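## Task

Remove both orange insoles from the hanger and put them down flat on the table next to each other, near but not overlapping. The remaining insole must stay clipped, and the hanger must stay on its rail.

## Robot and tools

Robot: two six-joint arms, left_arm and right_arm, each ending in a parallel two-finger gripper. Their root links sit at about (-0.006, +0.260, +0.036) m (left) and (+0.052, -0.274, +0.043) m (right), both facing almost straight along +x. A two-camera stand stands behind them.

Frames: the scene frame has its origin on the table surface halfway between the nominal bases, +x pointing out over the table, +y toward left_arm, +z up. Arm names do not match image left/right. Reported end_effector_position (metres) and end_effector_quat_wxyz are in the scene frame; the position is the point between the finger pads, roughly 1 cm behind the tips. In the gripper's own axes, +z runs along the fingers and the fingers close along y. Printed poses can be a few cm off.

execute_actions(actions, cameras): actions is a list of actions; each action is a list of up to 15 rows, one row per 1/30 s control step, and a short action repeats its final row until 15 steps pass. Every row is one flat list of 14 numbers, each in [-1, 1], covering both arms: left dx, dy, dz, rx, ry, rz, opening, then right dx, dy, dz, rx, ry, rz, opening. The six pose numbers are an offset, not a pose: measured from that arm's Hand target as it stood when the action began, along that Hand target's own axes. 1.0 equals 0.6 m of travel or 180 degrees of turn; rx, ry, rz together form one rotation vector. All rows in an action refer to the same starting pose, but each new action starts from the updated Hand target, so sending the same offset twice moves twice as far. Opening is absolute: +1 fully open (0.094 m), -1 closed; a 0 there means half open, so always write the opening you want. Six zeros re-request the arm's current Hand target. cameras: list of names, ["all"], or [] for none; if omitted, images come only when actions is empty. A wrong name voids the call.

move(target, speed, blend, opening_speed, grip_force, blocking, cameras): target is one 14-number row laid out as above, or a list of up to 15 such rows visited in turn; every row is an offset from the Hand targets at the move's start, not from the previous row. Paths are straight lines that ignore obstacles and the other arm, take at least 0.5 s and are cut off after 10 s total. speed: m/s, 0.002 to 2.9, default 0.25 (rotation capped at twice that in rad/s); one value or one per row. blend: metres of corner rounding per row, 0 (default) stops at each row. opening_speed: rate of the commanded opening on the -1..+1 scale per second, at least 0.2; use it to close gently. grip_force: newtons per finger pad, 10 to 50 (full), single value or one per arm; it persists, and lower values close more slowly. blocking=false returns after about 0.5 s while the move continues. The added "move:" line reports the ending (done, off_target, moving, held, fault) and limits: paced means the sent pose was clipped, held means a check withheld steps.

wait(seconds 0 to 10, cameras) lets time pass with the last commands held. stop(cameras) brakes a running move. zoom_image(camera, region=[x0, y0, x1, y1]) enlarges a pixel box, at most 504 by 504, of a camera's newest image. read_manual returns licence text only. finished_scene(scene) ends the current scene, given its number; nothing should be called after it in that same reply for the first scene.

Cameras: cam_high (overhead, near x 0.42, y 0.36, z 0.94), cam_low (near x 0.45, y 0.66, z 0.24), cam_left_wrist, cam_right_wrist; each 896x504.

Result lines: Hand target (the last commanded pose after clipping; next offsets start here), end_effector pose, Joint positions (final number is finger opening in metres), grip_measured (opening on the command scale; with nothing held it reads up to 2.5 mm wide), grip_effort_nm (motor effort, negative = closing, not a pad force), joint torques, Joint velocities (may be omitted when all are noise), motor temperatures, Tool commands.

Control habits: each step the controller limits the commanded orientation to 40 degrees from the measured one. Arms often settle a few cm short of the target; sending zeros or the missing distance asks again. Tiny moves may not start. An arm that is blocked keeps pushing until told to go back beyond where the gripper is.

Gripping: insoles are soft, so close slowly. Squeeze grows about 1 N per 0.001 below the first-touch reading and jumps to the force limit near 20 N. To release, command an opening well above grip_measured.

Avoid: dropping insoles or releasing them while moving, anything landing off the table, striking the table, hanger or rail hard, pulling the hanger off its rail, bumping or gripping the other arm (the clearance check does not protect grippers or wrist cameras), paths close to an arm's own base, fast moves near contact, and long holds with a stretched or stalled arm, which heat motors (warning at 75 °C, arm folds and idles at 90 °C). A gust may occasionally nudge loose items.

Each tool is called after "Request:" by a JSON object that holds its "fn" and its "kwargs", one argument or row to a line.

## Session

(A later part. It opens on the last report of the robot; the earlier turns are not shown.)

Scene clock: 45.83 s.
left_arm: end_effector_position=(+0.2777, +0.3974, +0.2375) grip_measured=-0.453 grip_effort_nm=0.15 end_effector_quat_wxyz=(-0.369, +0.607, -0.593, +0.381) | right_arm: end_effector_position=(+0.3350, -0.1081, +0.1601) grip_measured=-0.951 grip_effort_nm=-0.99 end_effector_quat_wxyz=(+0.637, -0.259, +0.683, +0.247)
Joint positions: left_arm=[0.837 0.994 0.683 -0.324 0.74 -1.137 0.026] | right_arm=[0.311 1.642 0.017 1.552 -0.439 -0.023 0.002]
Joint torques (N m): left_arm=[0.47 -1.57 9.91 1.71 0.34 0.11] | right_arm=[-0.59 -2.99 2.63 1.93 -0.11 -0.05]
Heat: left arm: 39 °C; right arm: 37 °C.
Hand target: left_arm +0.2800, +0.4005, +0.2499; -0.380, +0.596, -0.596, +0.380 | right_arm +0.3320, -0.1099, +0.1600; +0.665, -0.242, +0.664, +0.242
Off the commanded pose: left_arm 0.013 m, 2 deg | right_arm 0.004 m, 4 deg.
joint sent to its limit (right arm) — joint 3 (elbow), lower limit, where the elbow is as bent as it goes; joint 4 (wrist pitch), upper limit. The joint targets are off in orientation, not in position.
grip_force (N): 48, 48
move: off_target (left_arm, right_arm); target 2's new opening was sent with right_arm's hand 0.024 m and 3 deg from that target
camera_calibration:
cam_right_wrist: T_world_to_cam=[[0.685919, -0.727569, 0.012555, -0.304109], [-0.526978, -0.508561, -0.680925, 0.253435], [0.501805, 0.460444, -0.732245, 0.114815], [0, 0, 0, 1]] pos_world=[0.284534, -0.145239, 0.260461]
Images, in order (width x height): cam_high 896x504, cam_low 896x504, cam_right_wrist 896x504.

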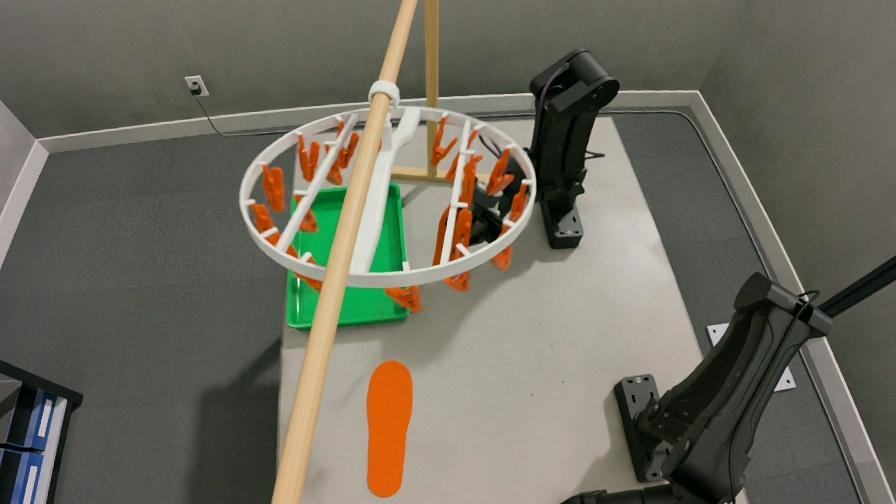

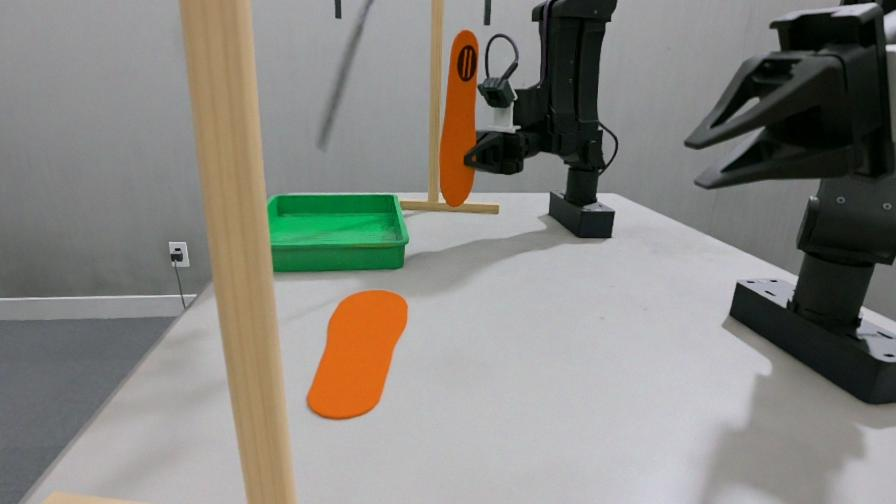

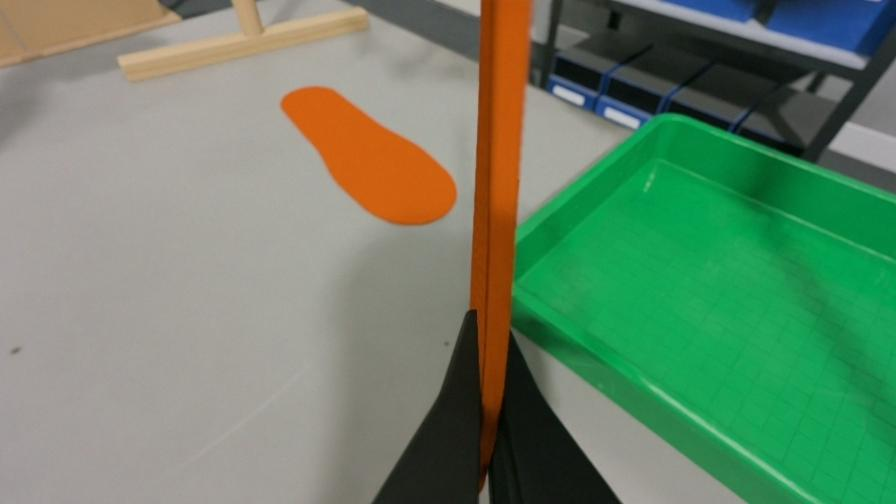

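Request:
{"fn": "move", "kwargs": {
  "target": [0,0,0,0,0,0,-0.45,-0.05,0.249,0.248,0.0652,0.2697,-0.4226,-1],
  "cameras": ["cam_right_wrist","cam_high","cam_low"]
}}

Scene clock: 52.17 s.
left_arm: end_effector_position=(+0.2777, +0.3974, +0.2375) grip_measured=-0.453 grip_effort_nm=0.15 end_effector_quat_wxyz=(-0.369, +0.607, -0.593, +0.381) | right_arm: end_effector_position=(+0.3479, +0.0942, +0.1824) grip_measured=-0.951 grip_effort_nm=-0.99 end_effector_quat_wxyz=(-0.371, +0.609, -0.591, +0.378)
Joint positions: left_arm=[0.837 0.994 0.683 -0.324 0.74 -1.137 0.026] | right_arm=[1.238 1.938 1.335 -0.35 1.001 -0.727 0.002]
Joint torques (N m): left_arm=[0.1 -1.62 9.84 1.72 0.31 0.1] | right_arm=[0.47 -9.25 11.23 0.97 0.72 0.21]
Heat: left arm: 39 °C; right arm: 37 °C.
Hand target: left_arm +0.2800, +0.4005, +0.2499; -0.380, +0.596, -0.596, +0.380 | right_arm +0.3500, +0.1000, +0.1899; -0.379, +0.596, -0.597, +0.380
Off the commanded pose: left_arm 0.013 m, 2 deg | right_arm 0.010 m, 2 deg.
grip_force (N): 48, 48
move: off_target (left_arm)
camera_calibration:
cam_right_wrist: T_world_to_cam=[[0.458115, 0.0494126, 0.887519, -0.31958], [-0.590101, -0.729795, 0.345226, 0.23393], [0.664765, -0.681879, -0.305171, 0.00454818], [0, 0, 0, 1]] pos_world=[0.281424, 0.189614, 0.204263]
Images, in order (width x height): cam_high 896x504, cam_low 896x504, cam_right_wrist 896x504.

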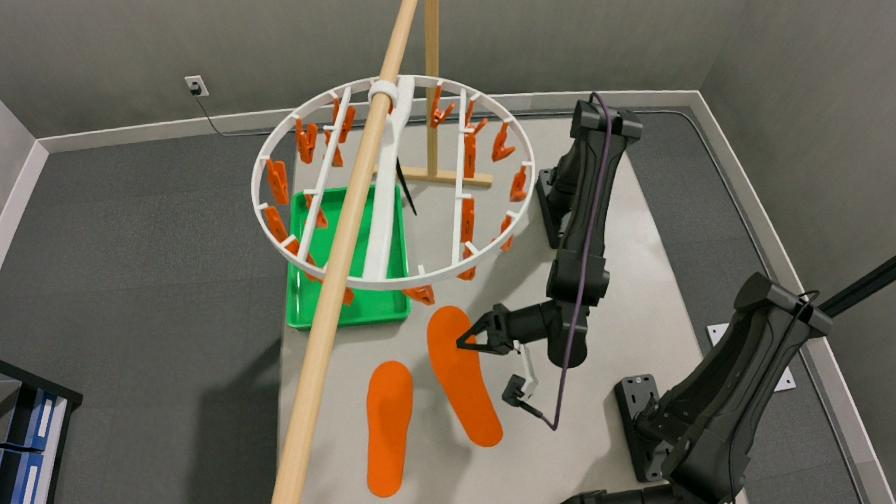

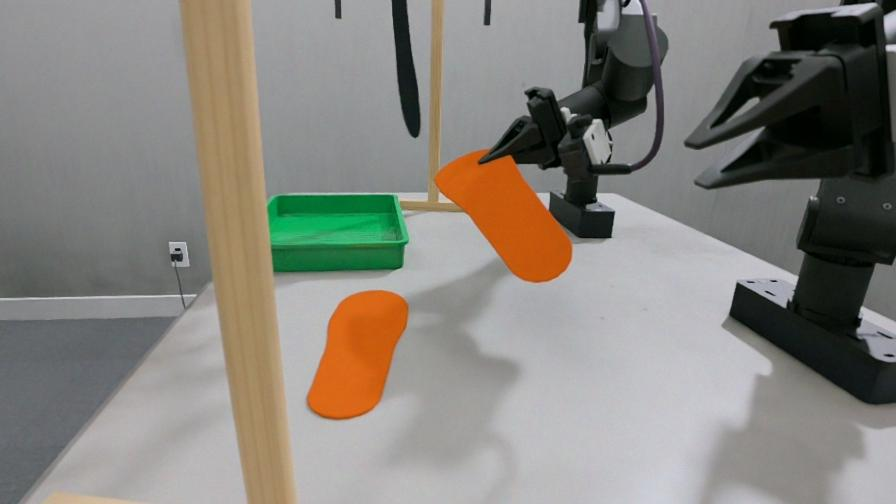

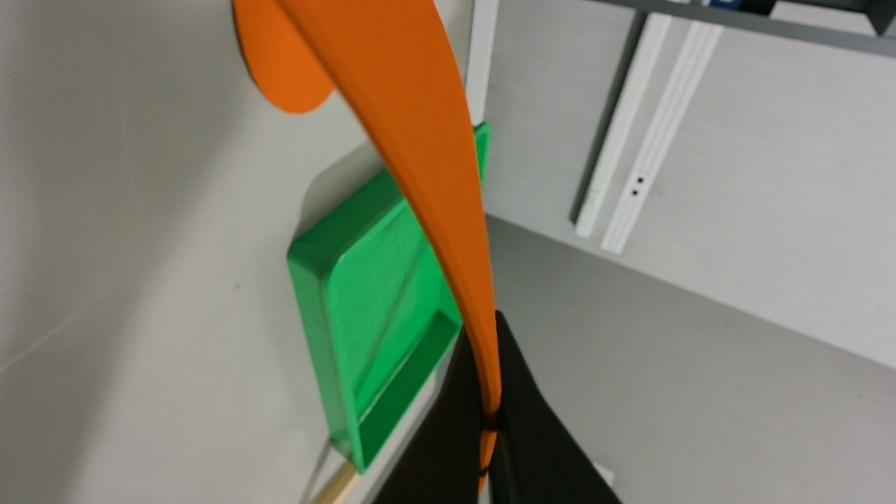

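Request:
{"fn": "move", "kwargs": {
  "target": [0,0,0,0,0,0,-0.45,-0.083,0.2,0.103,0,0.0403,0.0188,-1],
  "speed": 0.2,
  "cameras": ["cam_right_wrist","cam_high","cam_low"]
}}

Scene clock: 54.77 s.
left_arm: end_effector_position=(+0.2777, +0.3974, +0.2375) grip_measured=-0.453 grip_effort_nm=0.15 end_effector_quat_wxyz=(-0.369, +0.607, -0.593, +0.381) | right_arm: end_effector_position=(+0.3549, +0.1442, +0.0507) grip_measured=-0.951 grip_effort_nm=-0.99 end_effector_quat_wxyz=(+0.343, -0.564, +0.635, -0.401)
Joint positions: left_arm=[0.837 0.994 0.683 -0.324 0.74 -1.137 0.026] | right_arm=[1.274 2.458 1.668 -0.439 1.081 -0.404 0.002]
Joint torques (N m): left_arm=[0.43 -1.66 9.85 1.73 0.33 0.13] | right_arm=[0.66 -12.64 9.81 0.61 0.87 0.22]
Motor temperatures (°C): left_arm=[24 27 40 28 20 22 22] | right_arm=[24 28 37 34 23 22 26]
Heat: left arm: 40 °C; right arm: 37 °C.
Hand target: left_arm +0.2800, +0.4005, +0.2499; -0.380, +0.596, -0.596, +0.380 | right_arm +0.3554, +0.1496, +0.0549; +0.352, -0.553, +0.637, -0.406
Off the commanded pose: left_arm 0.013 m, 2 deg | right_arm 0.007 m, 2 deg.
grip_force (N): 48, 48
move: off_target (left_arm)
camera_calibration:
cam_right_wrist: T_world_to_cam=[[0.46348, -0.0214487, 0.885847, -0.200017], [-0.687968, -0.638774, 0.344482, 0.341673], [0.558467, -0.769096, -0.310815, 0.0443586], [0, 0, 0, 1]] pos_world=[0.302991, 0.248077, 0.0732717]
Images, in order (width x height): cam_high 896x504, cam_low 896x504, cam_right_wrist 896x504.

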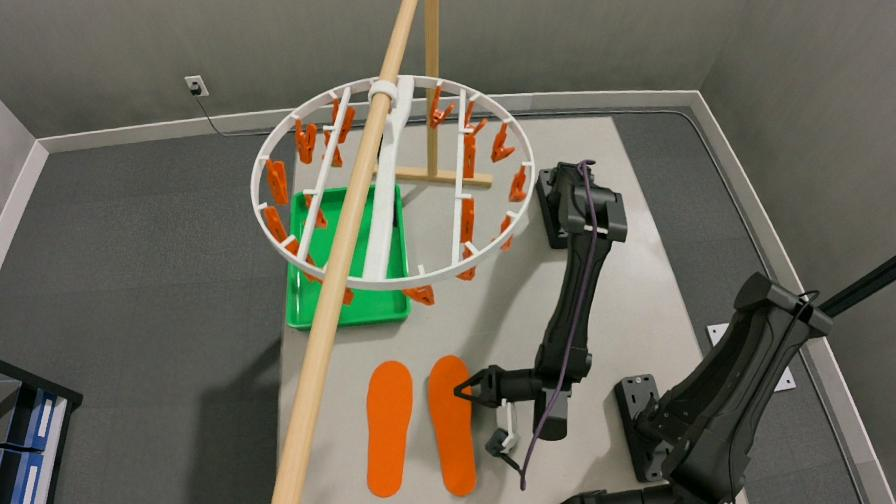

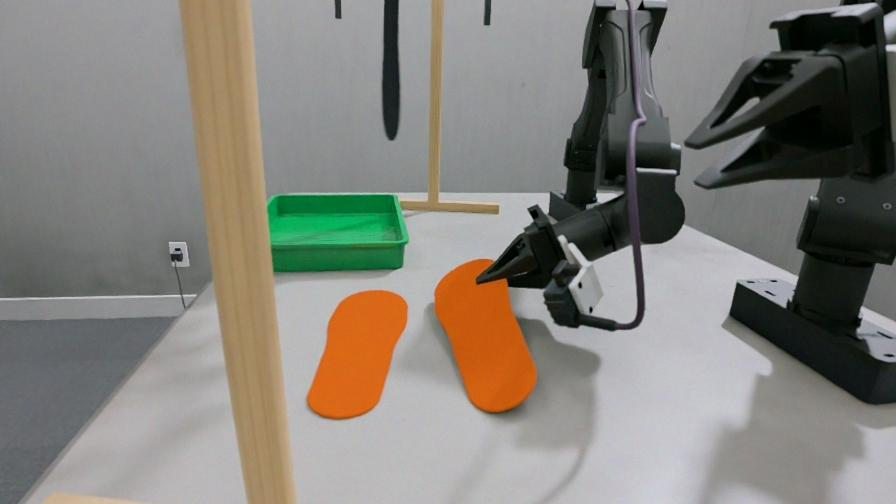

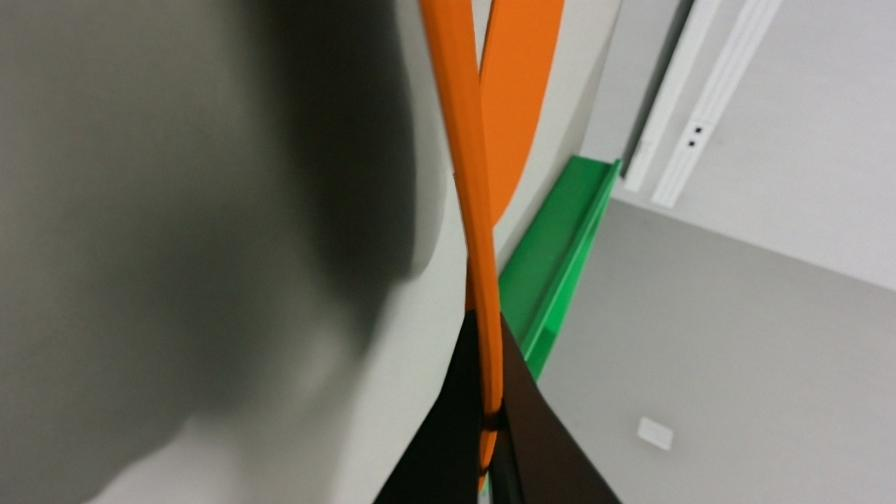

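Request:
{"fn": "move", "kwargs": {
  "target": [
    [0,0,0,0,0,0,-0.45,0,0.042,0.02,0,0,0,-1],
    [0,0,0,0,0,0,-0.45,0,0.042,0.02,0,0,0,-0.55],
    [0,0,0,0,0,0,-0.45,0,0.1055,-0.116,0,0,0,-0.55]
  ],
  "speed": [0.08,0.1,0.15],
  "opening_speed": 0.4,
  "cameras": ["cam_right_wrist","cam_high","cam_low"]
}}

Scene clock: 59.37 s.
left_arm: end_effector_position=(+0.2777, +0.3974, +0.2375) grip_measured=-0.453 grip_effort_nm=0.15 end_effector_quat_wxyz=(-0.369, +0.607, -0.593, +0.381) | right_arm: end_effector_position=(+0.2617, +0.1599, +0.0262) grip_measured=-0.552 grip_effort_nm=0.09 end_effector_quat_wxyz=(+0.344, -0.565, +0.635, -0.399)
Joint positions: left_arm=[0.837 0.994 0.683 -0.324 0.74 -1.137 0.026] | right_arm=[1.479 2.578 1.813 -0.851 1.109 0.034 0.021]
Joint torques (N m): left_arm=[0.51 -1.46 9.95 1.71 0.32 0.14] | right_arm=[-0.47 -12.37 9.07 0.06 0.9 0.21]
Heat: left arm: 40 °C; right arm: 37 °C.
Hand target: left_arm +0.2800, +0.4005, +0.2499; -0.380, +0.596, -0.596, +0.380 | right_arm +0.2664, +0.1624, +0.0272; +0.352, -0.553, +0.637, -0.406
Off the commanded pose: left_arm 0.013 m, 2 deg | right_arm 0.005 m, 2 deg.
grip_force (N): 48, 48
move: off_target (left_arm); target 2's new opening was sent with right_arm's hand 0.009 m and 3 deg from that target
camera_calibration:
cam_right_wrist: T_world_to_cam=[[0.464676, -0.0238661, 0.885159, -0.134717], [-0.68522, -0.642844, 0.342382, 0.295941], [0.560848, -0.765625, -0.315068, 0.0998383], [0, 0, 0, 1]] pos_world=[0.20939, 0.263467, 0.0493766]
Images, in order (width x height): cam_high 896x504, cam_low 896x504, cam_right_wrist 896x504.

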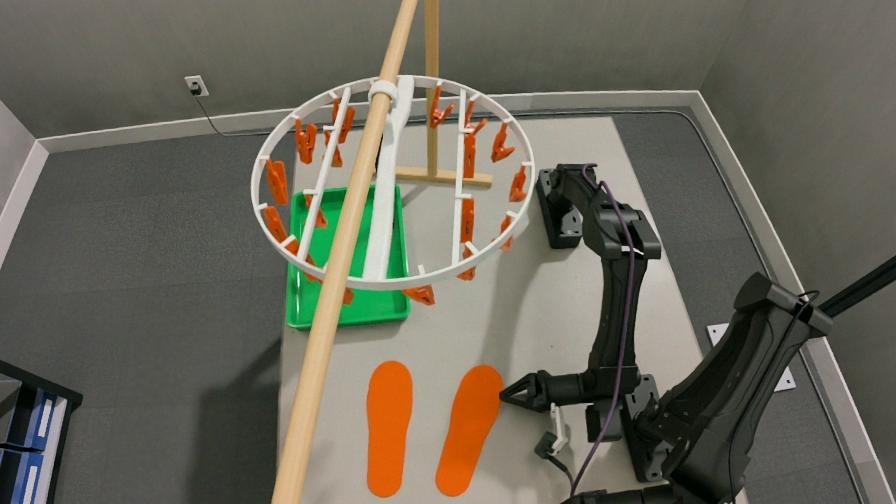

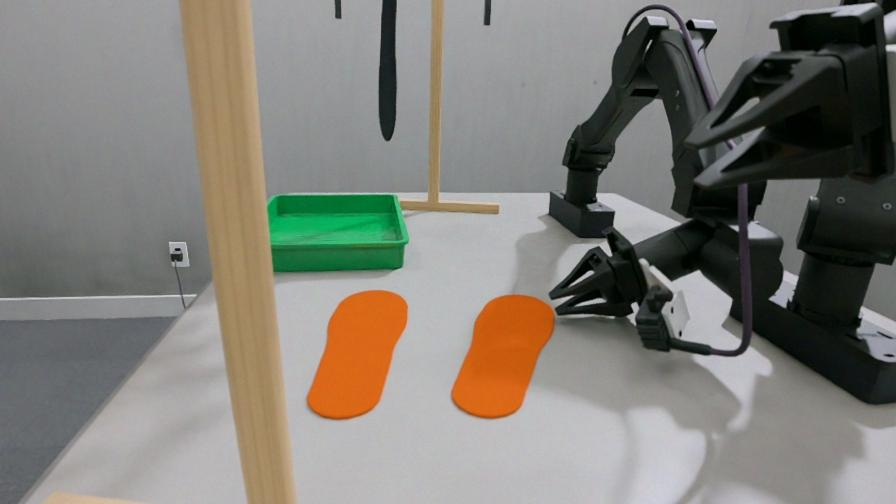

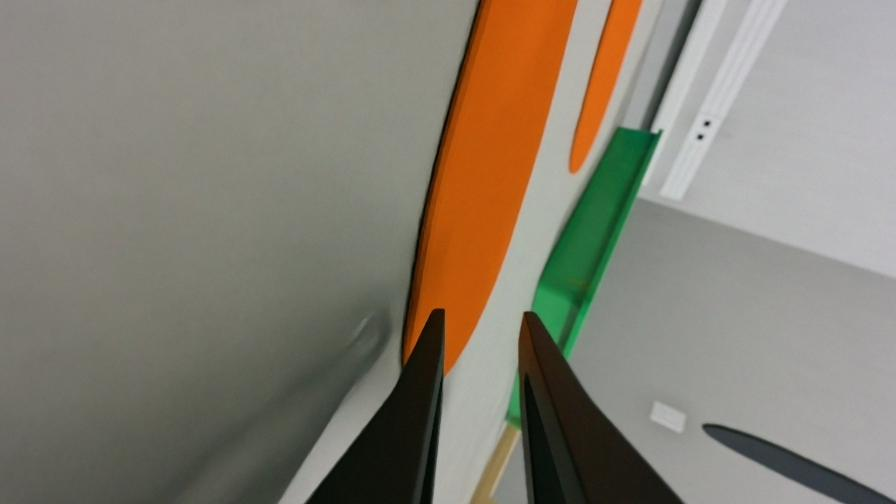

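Request:
{"fn": "move", "kwargs": {
  "target": [
    [0,0,0,0,0,0,-0.45,-0.013,0.011,-0.023,0,0,0,-0.45],
    [0,0,0,0,0,0,-0.45,-0.056,0.0133,-0.0285,0,0,0,-0.45],
    [0,0,0,0,0,0,-0.45,-0.0755,-0.0438,0.098,0,0,0,-0.45]
  ],
  "speed": 0.1,
  "cameras": ["cam_high"]
}}

Scene clock: 62.03 s.
left_arm: end_effector_position=(+0.2777, +0.3974, +0.2375) grip_measured=-0.453 grip_effort_nm=0.15 end_effector_quat_wxyz=(-0.369, +0.607, -0.593, +0.381) | right_arm: end_effector_position=(+0.2528, +0.1904, +0.0254) grip_measured=-0.452 grip_effort_nm=0.09 end_effector_quat_wxyz=(+0.352, -0.556, +0.646, -0.388)
Joint positions: left_arm=[0.837 0.994 0.683 -0.324 0.74 -1.137 0.026] | right_arm=[1.503 2.701 2.064 -1.005 1.101 0.107 0.026]
Joint torques (N m): left_arm=[0.46 -1.63 9.77 1.71 0.32 0.1] | right_arm=[0.06 -15.34 5.78 0.09 0.75 0.01]
Heat: left arm: 40 °C; right arm: 37 °C.
Hand target: left_arm +0.2800, +0.4005, +0.2499; -0.380, +0.596, -0.596, +0.380 | right_arm +0.2534, +0.1884, +0.0265; +0.352, -0.556, +0.642, -0.392 (not the last commanded pose)
Off the commanded pose: left_arm 0.013 m, 2 deg | right_arm 0.084 m, 2 deg.
grip_force (N): 48, 48
move: held (right_arm; a check stopped the path), off_target (left_arm); path passed 2 of 3 targets; limits=held
pose unreachable (right arm): on one or more control steps of this call, first in action 0 (counted from 0), this arm could not follow its commanded pose, so it was not sent that pose on those steps. It may still have moved: this result reports where it is.
cause: moving toward the commanded pose would bring a part of the arm too close to another arm (this arm's wrist (the part past joint 4) and the left arm's shoulder (the part past joint 1), 17 mm apart when this arm was first held).
Images, in order (width x height): cam_high 896x504.

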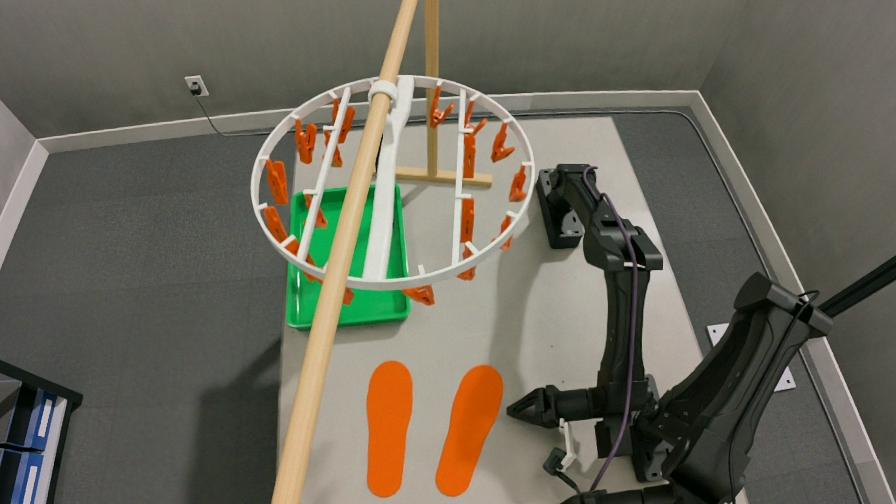

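Request:
{"fn": "move", "kwargs": {
  "target": [0,0,0,0,0,0,-0.45,-0.024,-0.066,0.146,0,0,0,-0.45],
  "speed": 0.1,
  "cameras": ["cam_high"]
}}

Scene clock: 64.20 s.
left_arm: end_effector_position=(+0.2777, +0.3974, +0.2375) grip_measured=-0.453 grip_effort_nm=0.15 end_effector_quat_wxyz=(-0.369, +0.607, -0.593, +0.381) | right_arm: end_effector_position=(+0.3500, +0.1888, +0.0193) grip_measured=-0.452 grip_effort_nm=0.10 end_effector_quat_wxyz=(+0.347, -0.557, +0.638, -0.403)
Joint positions: left_arm=[0.837 0.994 0.683 -0.324 0.74 -1.137 0.026] | right_arm=[1.312 2.701 2.013 -0.611 1.103 -0.31 0.026]
Joint torques (N m): left_arm=[0.36 -1.57 9.81 1.7 0.32 0.11] | right_arm=[-0.2 -17.35 5.04 0.81 0.45 -0.02]
Heat: left arm: 40 °C; right arm: 36 °C.
Hand target: left_arm +0.2800, +0.4005, +0.2499; -0.380, +0.596, -0.596, +0.380 | right_arm +0.3506, +0.1898, +0.0233; +0.352, -0.556, +0.642, -0.392
Off the commanded pose: left_arm 0.013 m, 2 deg | right_arm 0.004 m, 1 deg.
grip_force (N): 48, 48
move: off_target (left_arm)
Images, in order (width x height): cam_high 896x504.

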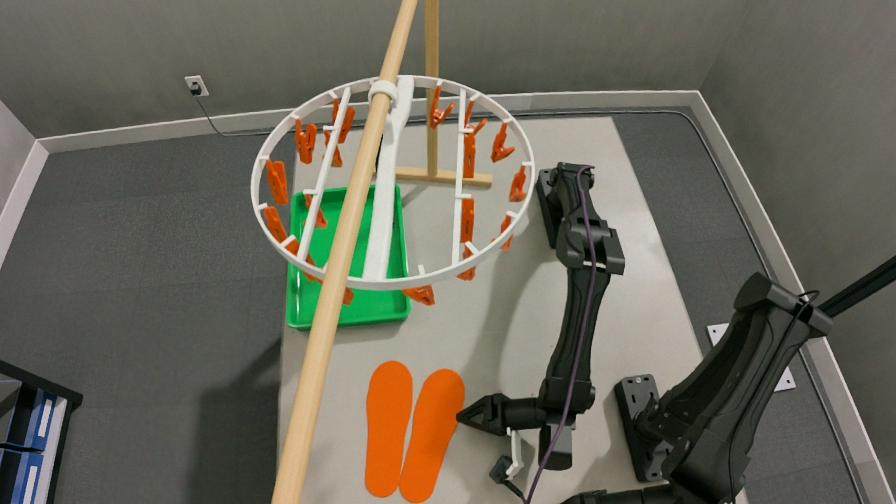

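Request:
{"fn": "move", "kwargs": {
  "target": [0,0,0,0,0,0,-0.45,0,0,-0.08,0,0,0,-0.45],
  "cameras": ["cam_high"]
}}

Request:
{"fn": "zoom_image", "kwargs": {
  "camera": "cam_high",
  "region": [350, 340, 480, 504]
}}

Scene clock: 65.90 s.
left_arm: end_effector_position=(+0.2777, +0.3974, +0.2375) grip_measured=-0.453 grip_effort_nm=0.15 end_effector_quat_wxyz=(-0.369, +0.607, -0.593, +0.381) | right_arm: end_effector_position=(+0.3025, +0.1876, +0.0191) grip_measured=-0.452 grip_effort_nm=0.09 end_effector_quat_wxyz=(-0.335, +0.574, -0.628, +0.405)
Joint positions: left_arm=[0.837 0.994 0.683 -0.324 0.74 -1.137 0.026] | right_arm=[1.402 2.691 2.013 -0.798 1.104 -0.156 0.026]
Joint torques (N m): left_arm=[0.34 -1.58 9.77 1.75 0.31 0.15] | right_arm=[-0.62 -18.44 9.65 0.18 0.66 0.18]
Heat: left arm: 40 °C; right arm: 36 °C.
Hand target: left_arm +0.2800, +0.4005, +0.2499; -0.380, +0.596, -0.596, +0.380 | right_arm +0.3079, +0.1953, +0.0448; +0.352, -0.556, +0.642, -0.392
Off the commanded pose: left_arm 0.013 m, 2 deg | right_arm 0.027 m, 4 deg.
grip_force (N): 48, 48
move: off_target (left_arm, right_arm)
Images, in order (width x height): cam_high 896x504.

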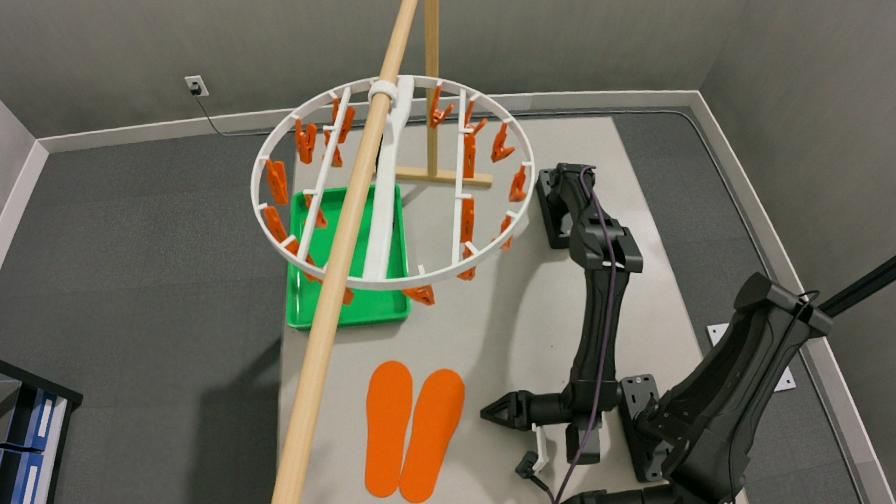

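Scaled by 3.073 from the camera's 896x504 image, which has a finer 1280x720 frame.

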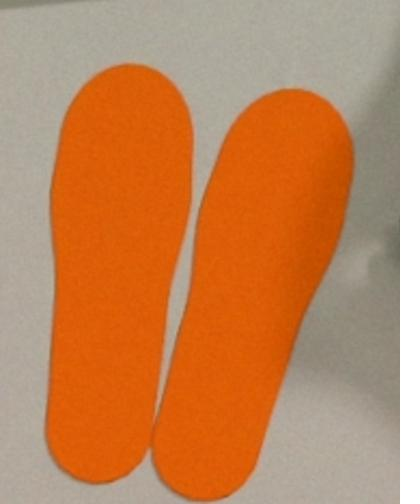

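Side by side, no overlap, flat.

Request:
{"fn": "finished_scene", "kwargs": {
  "scene": 3
}}

The scene is finished: the task was done.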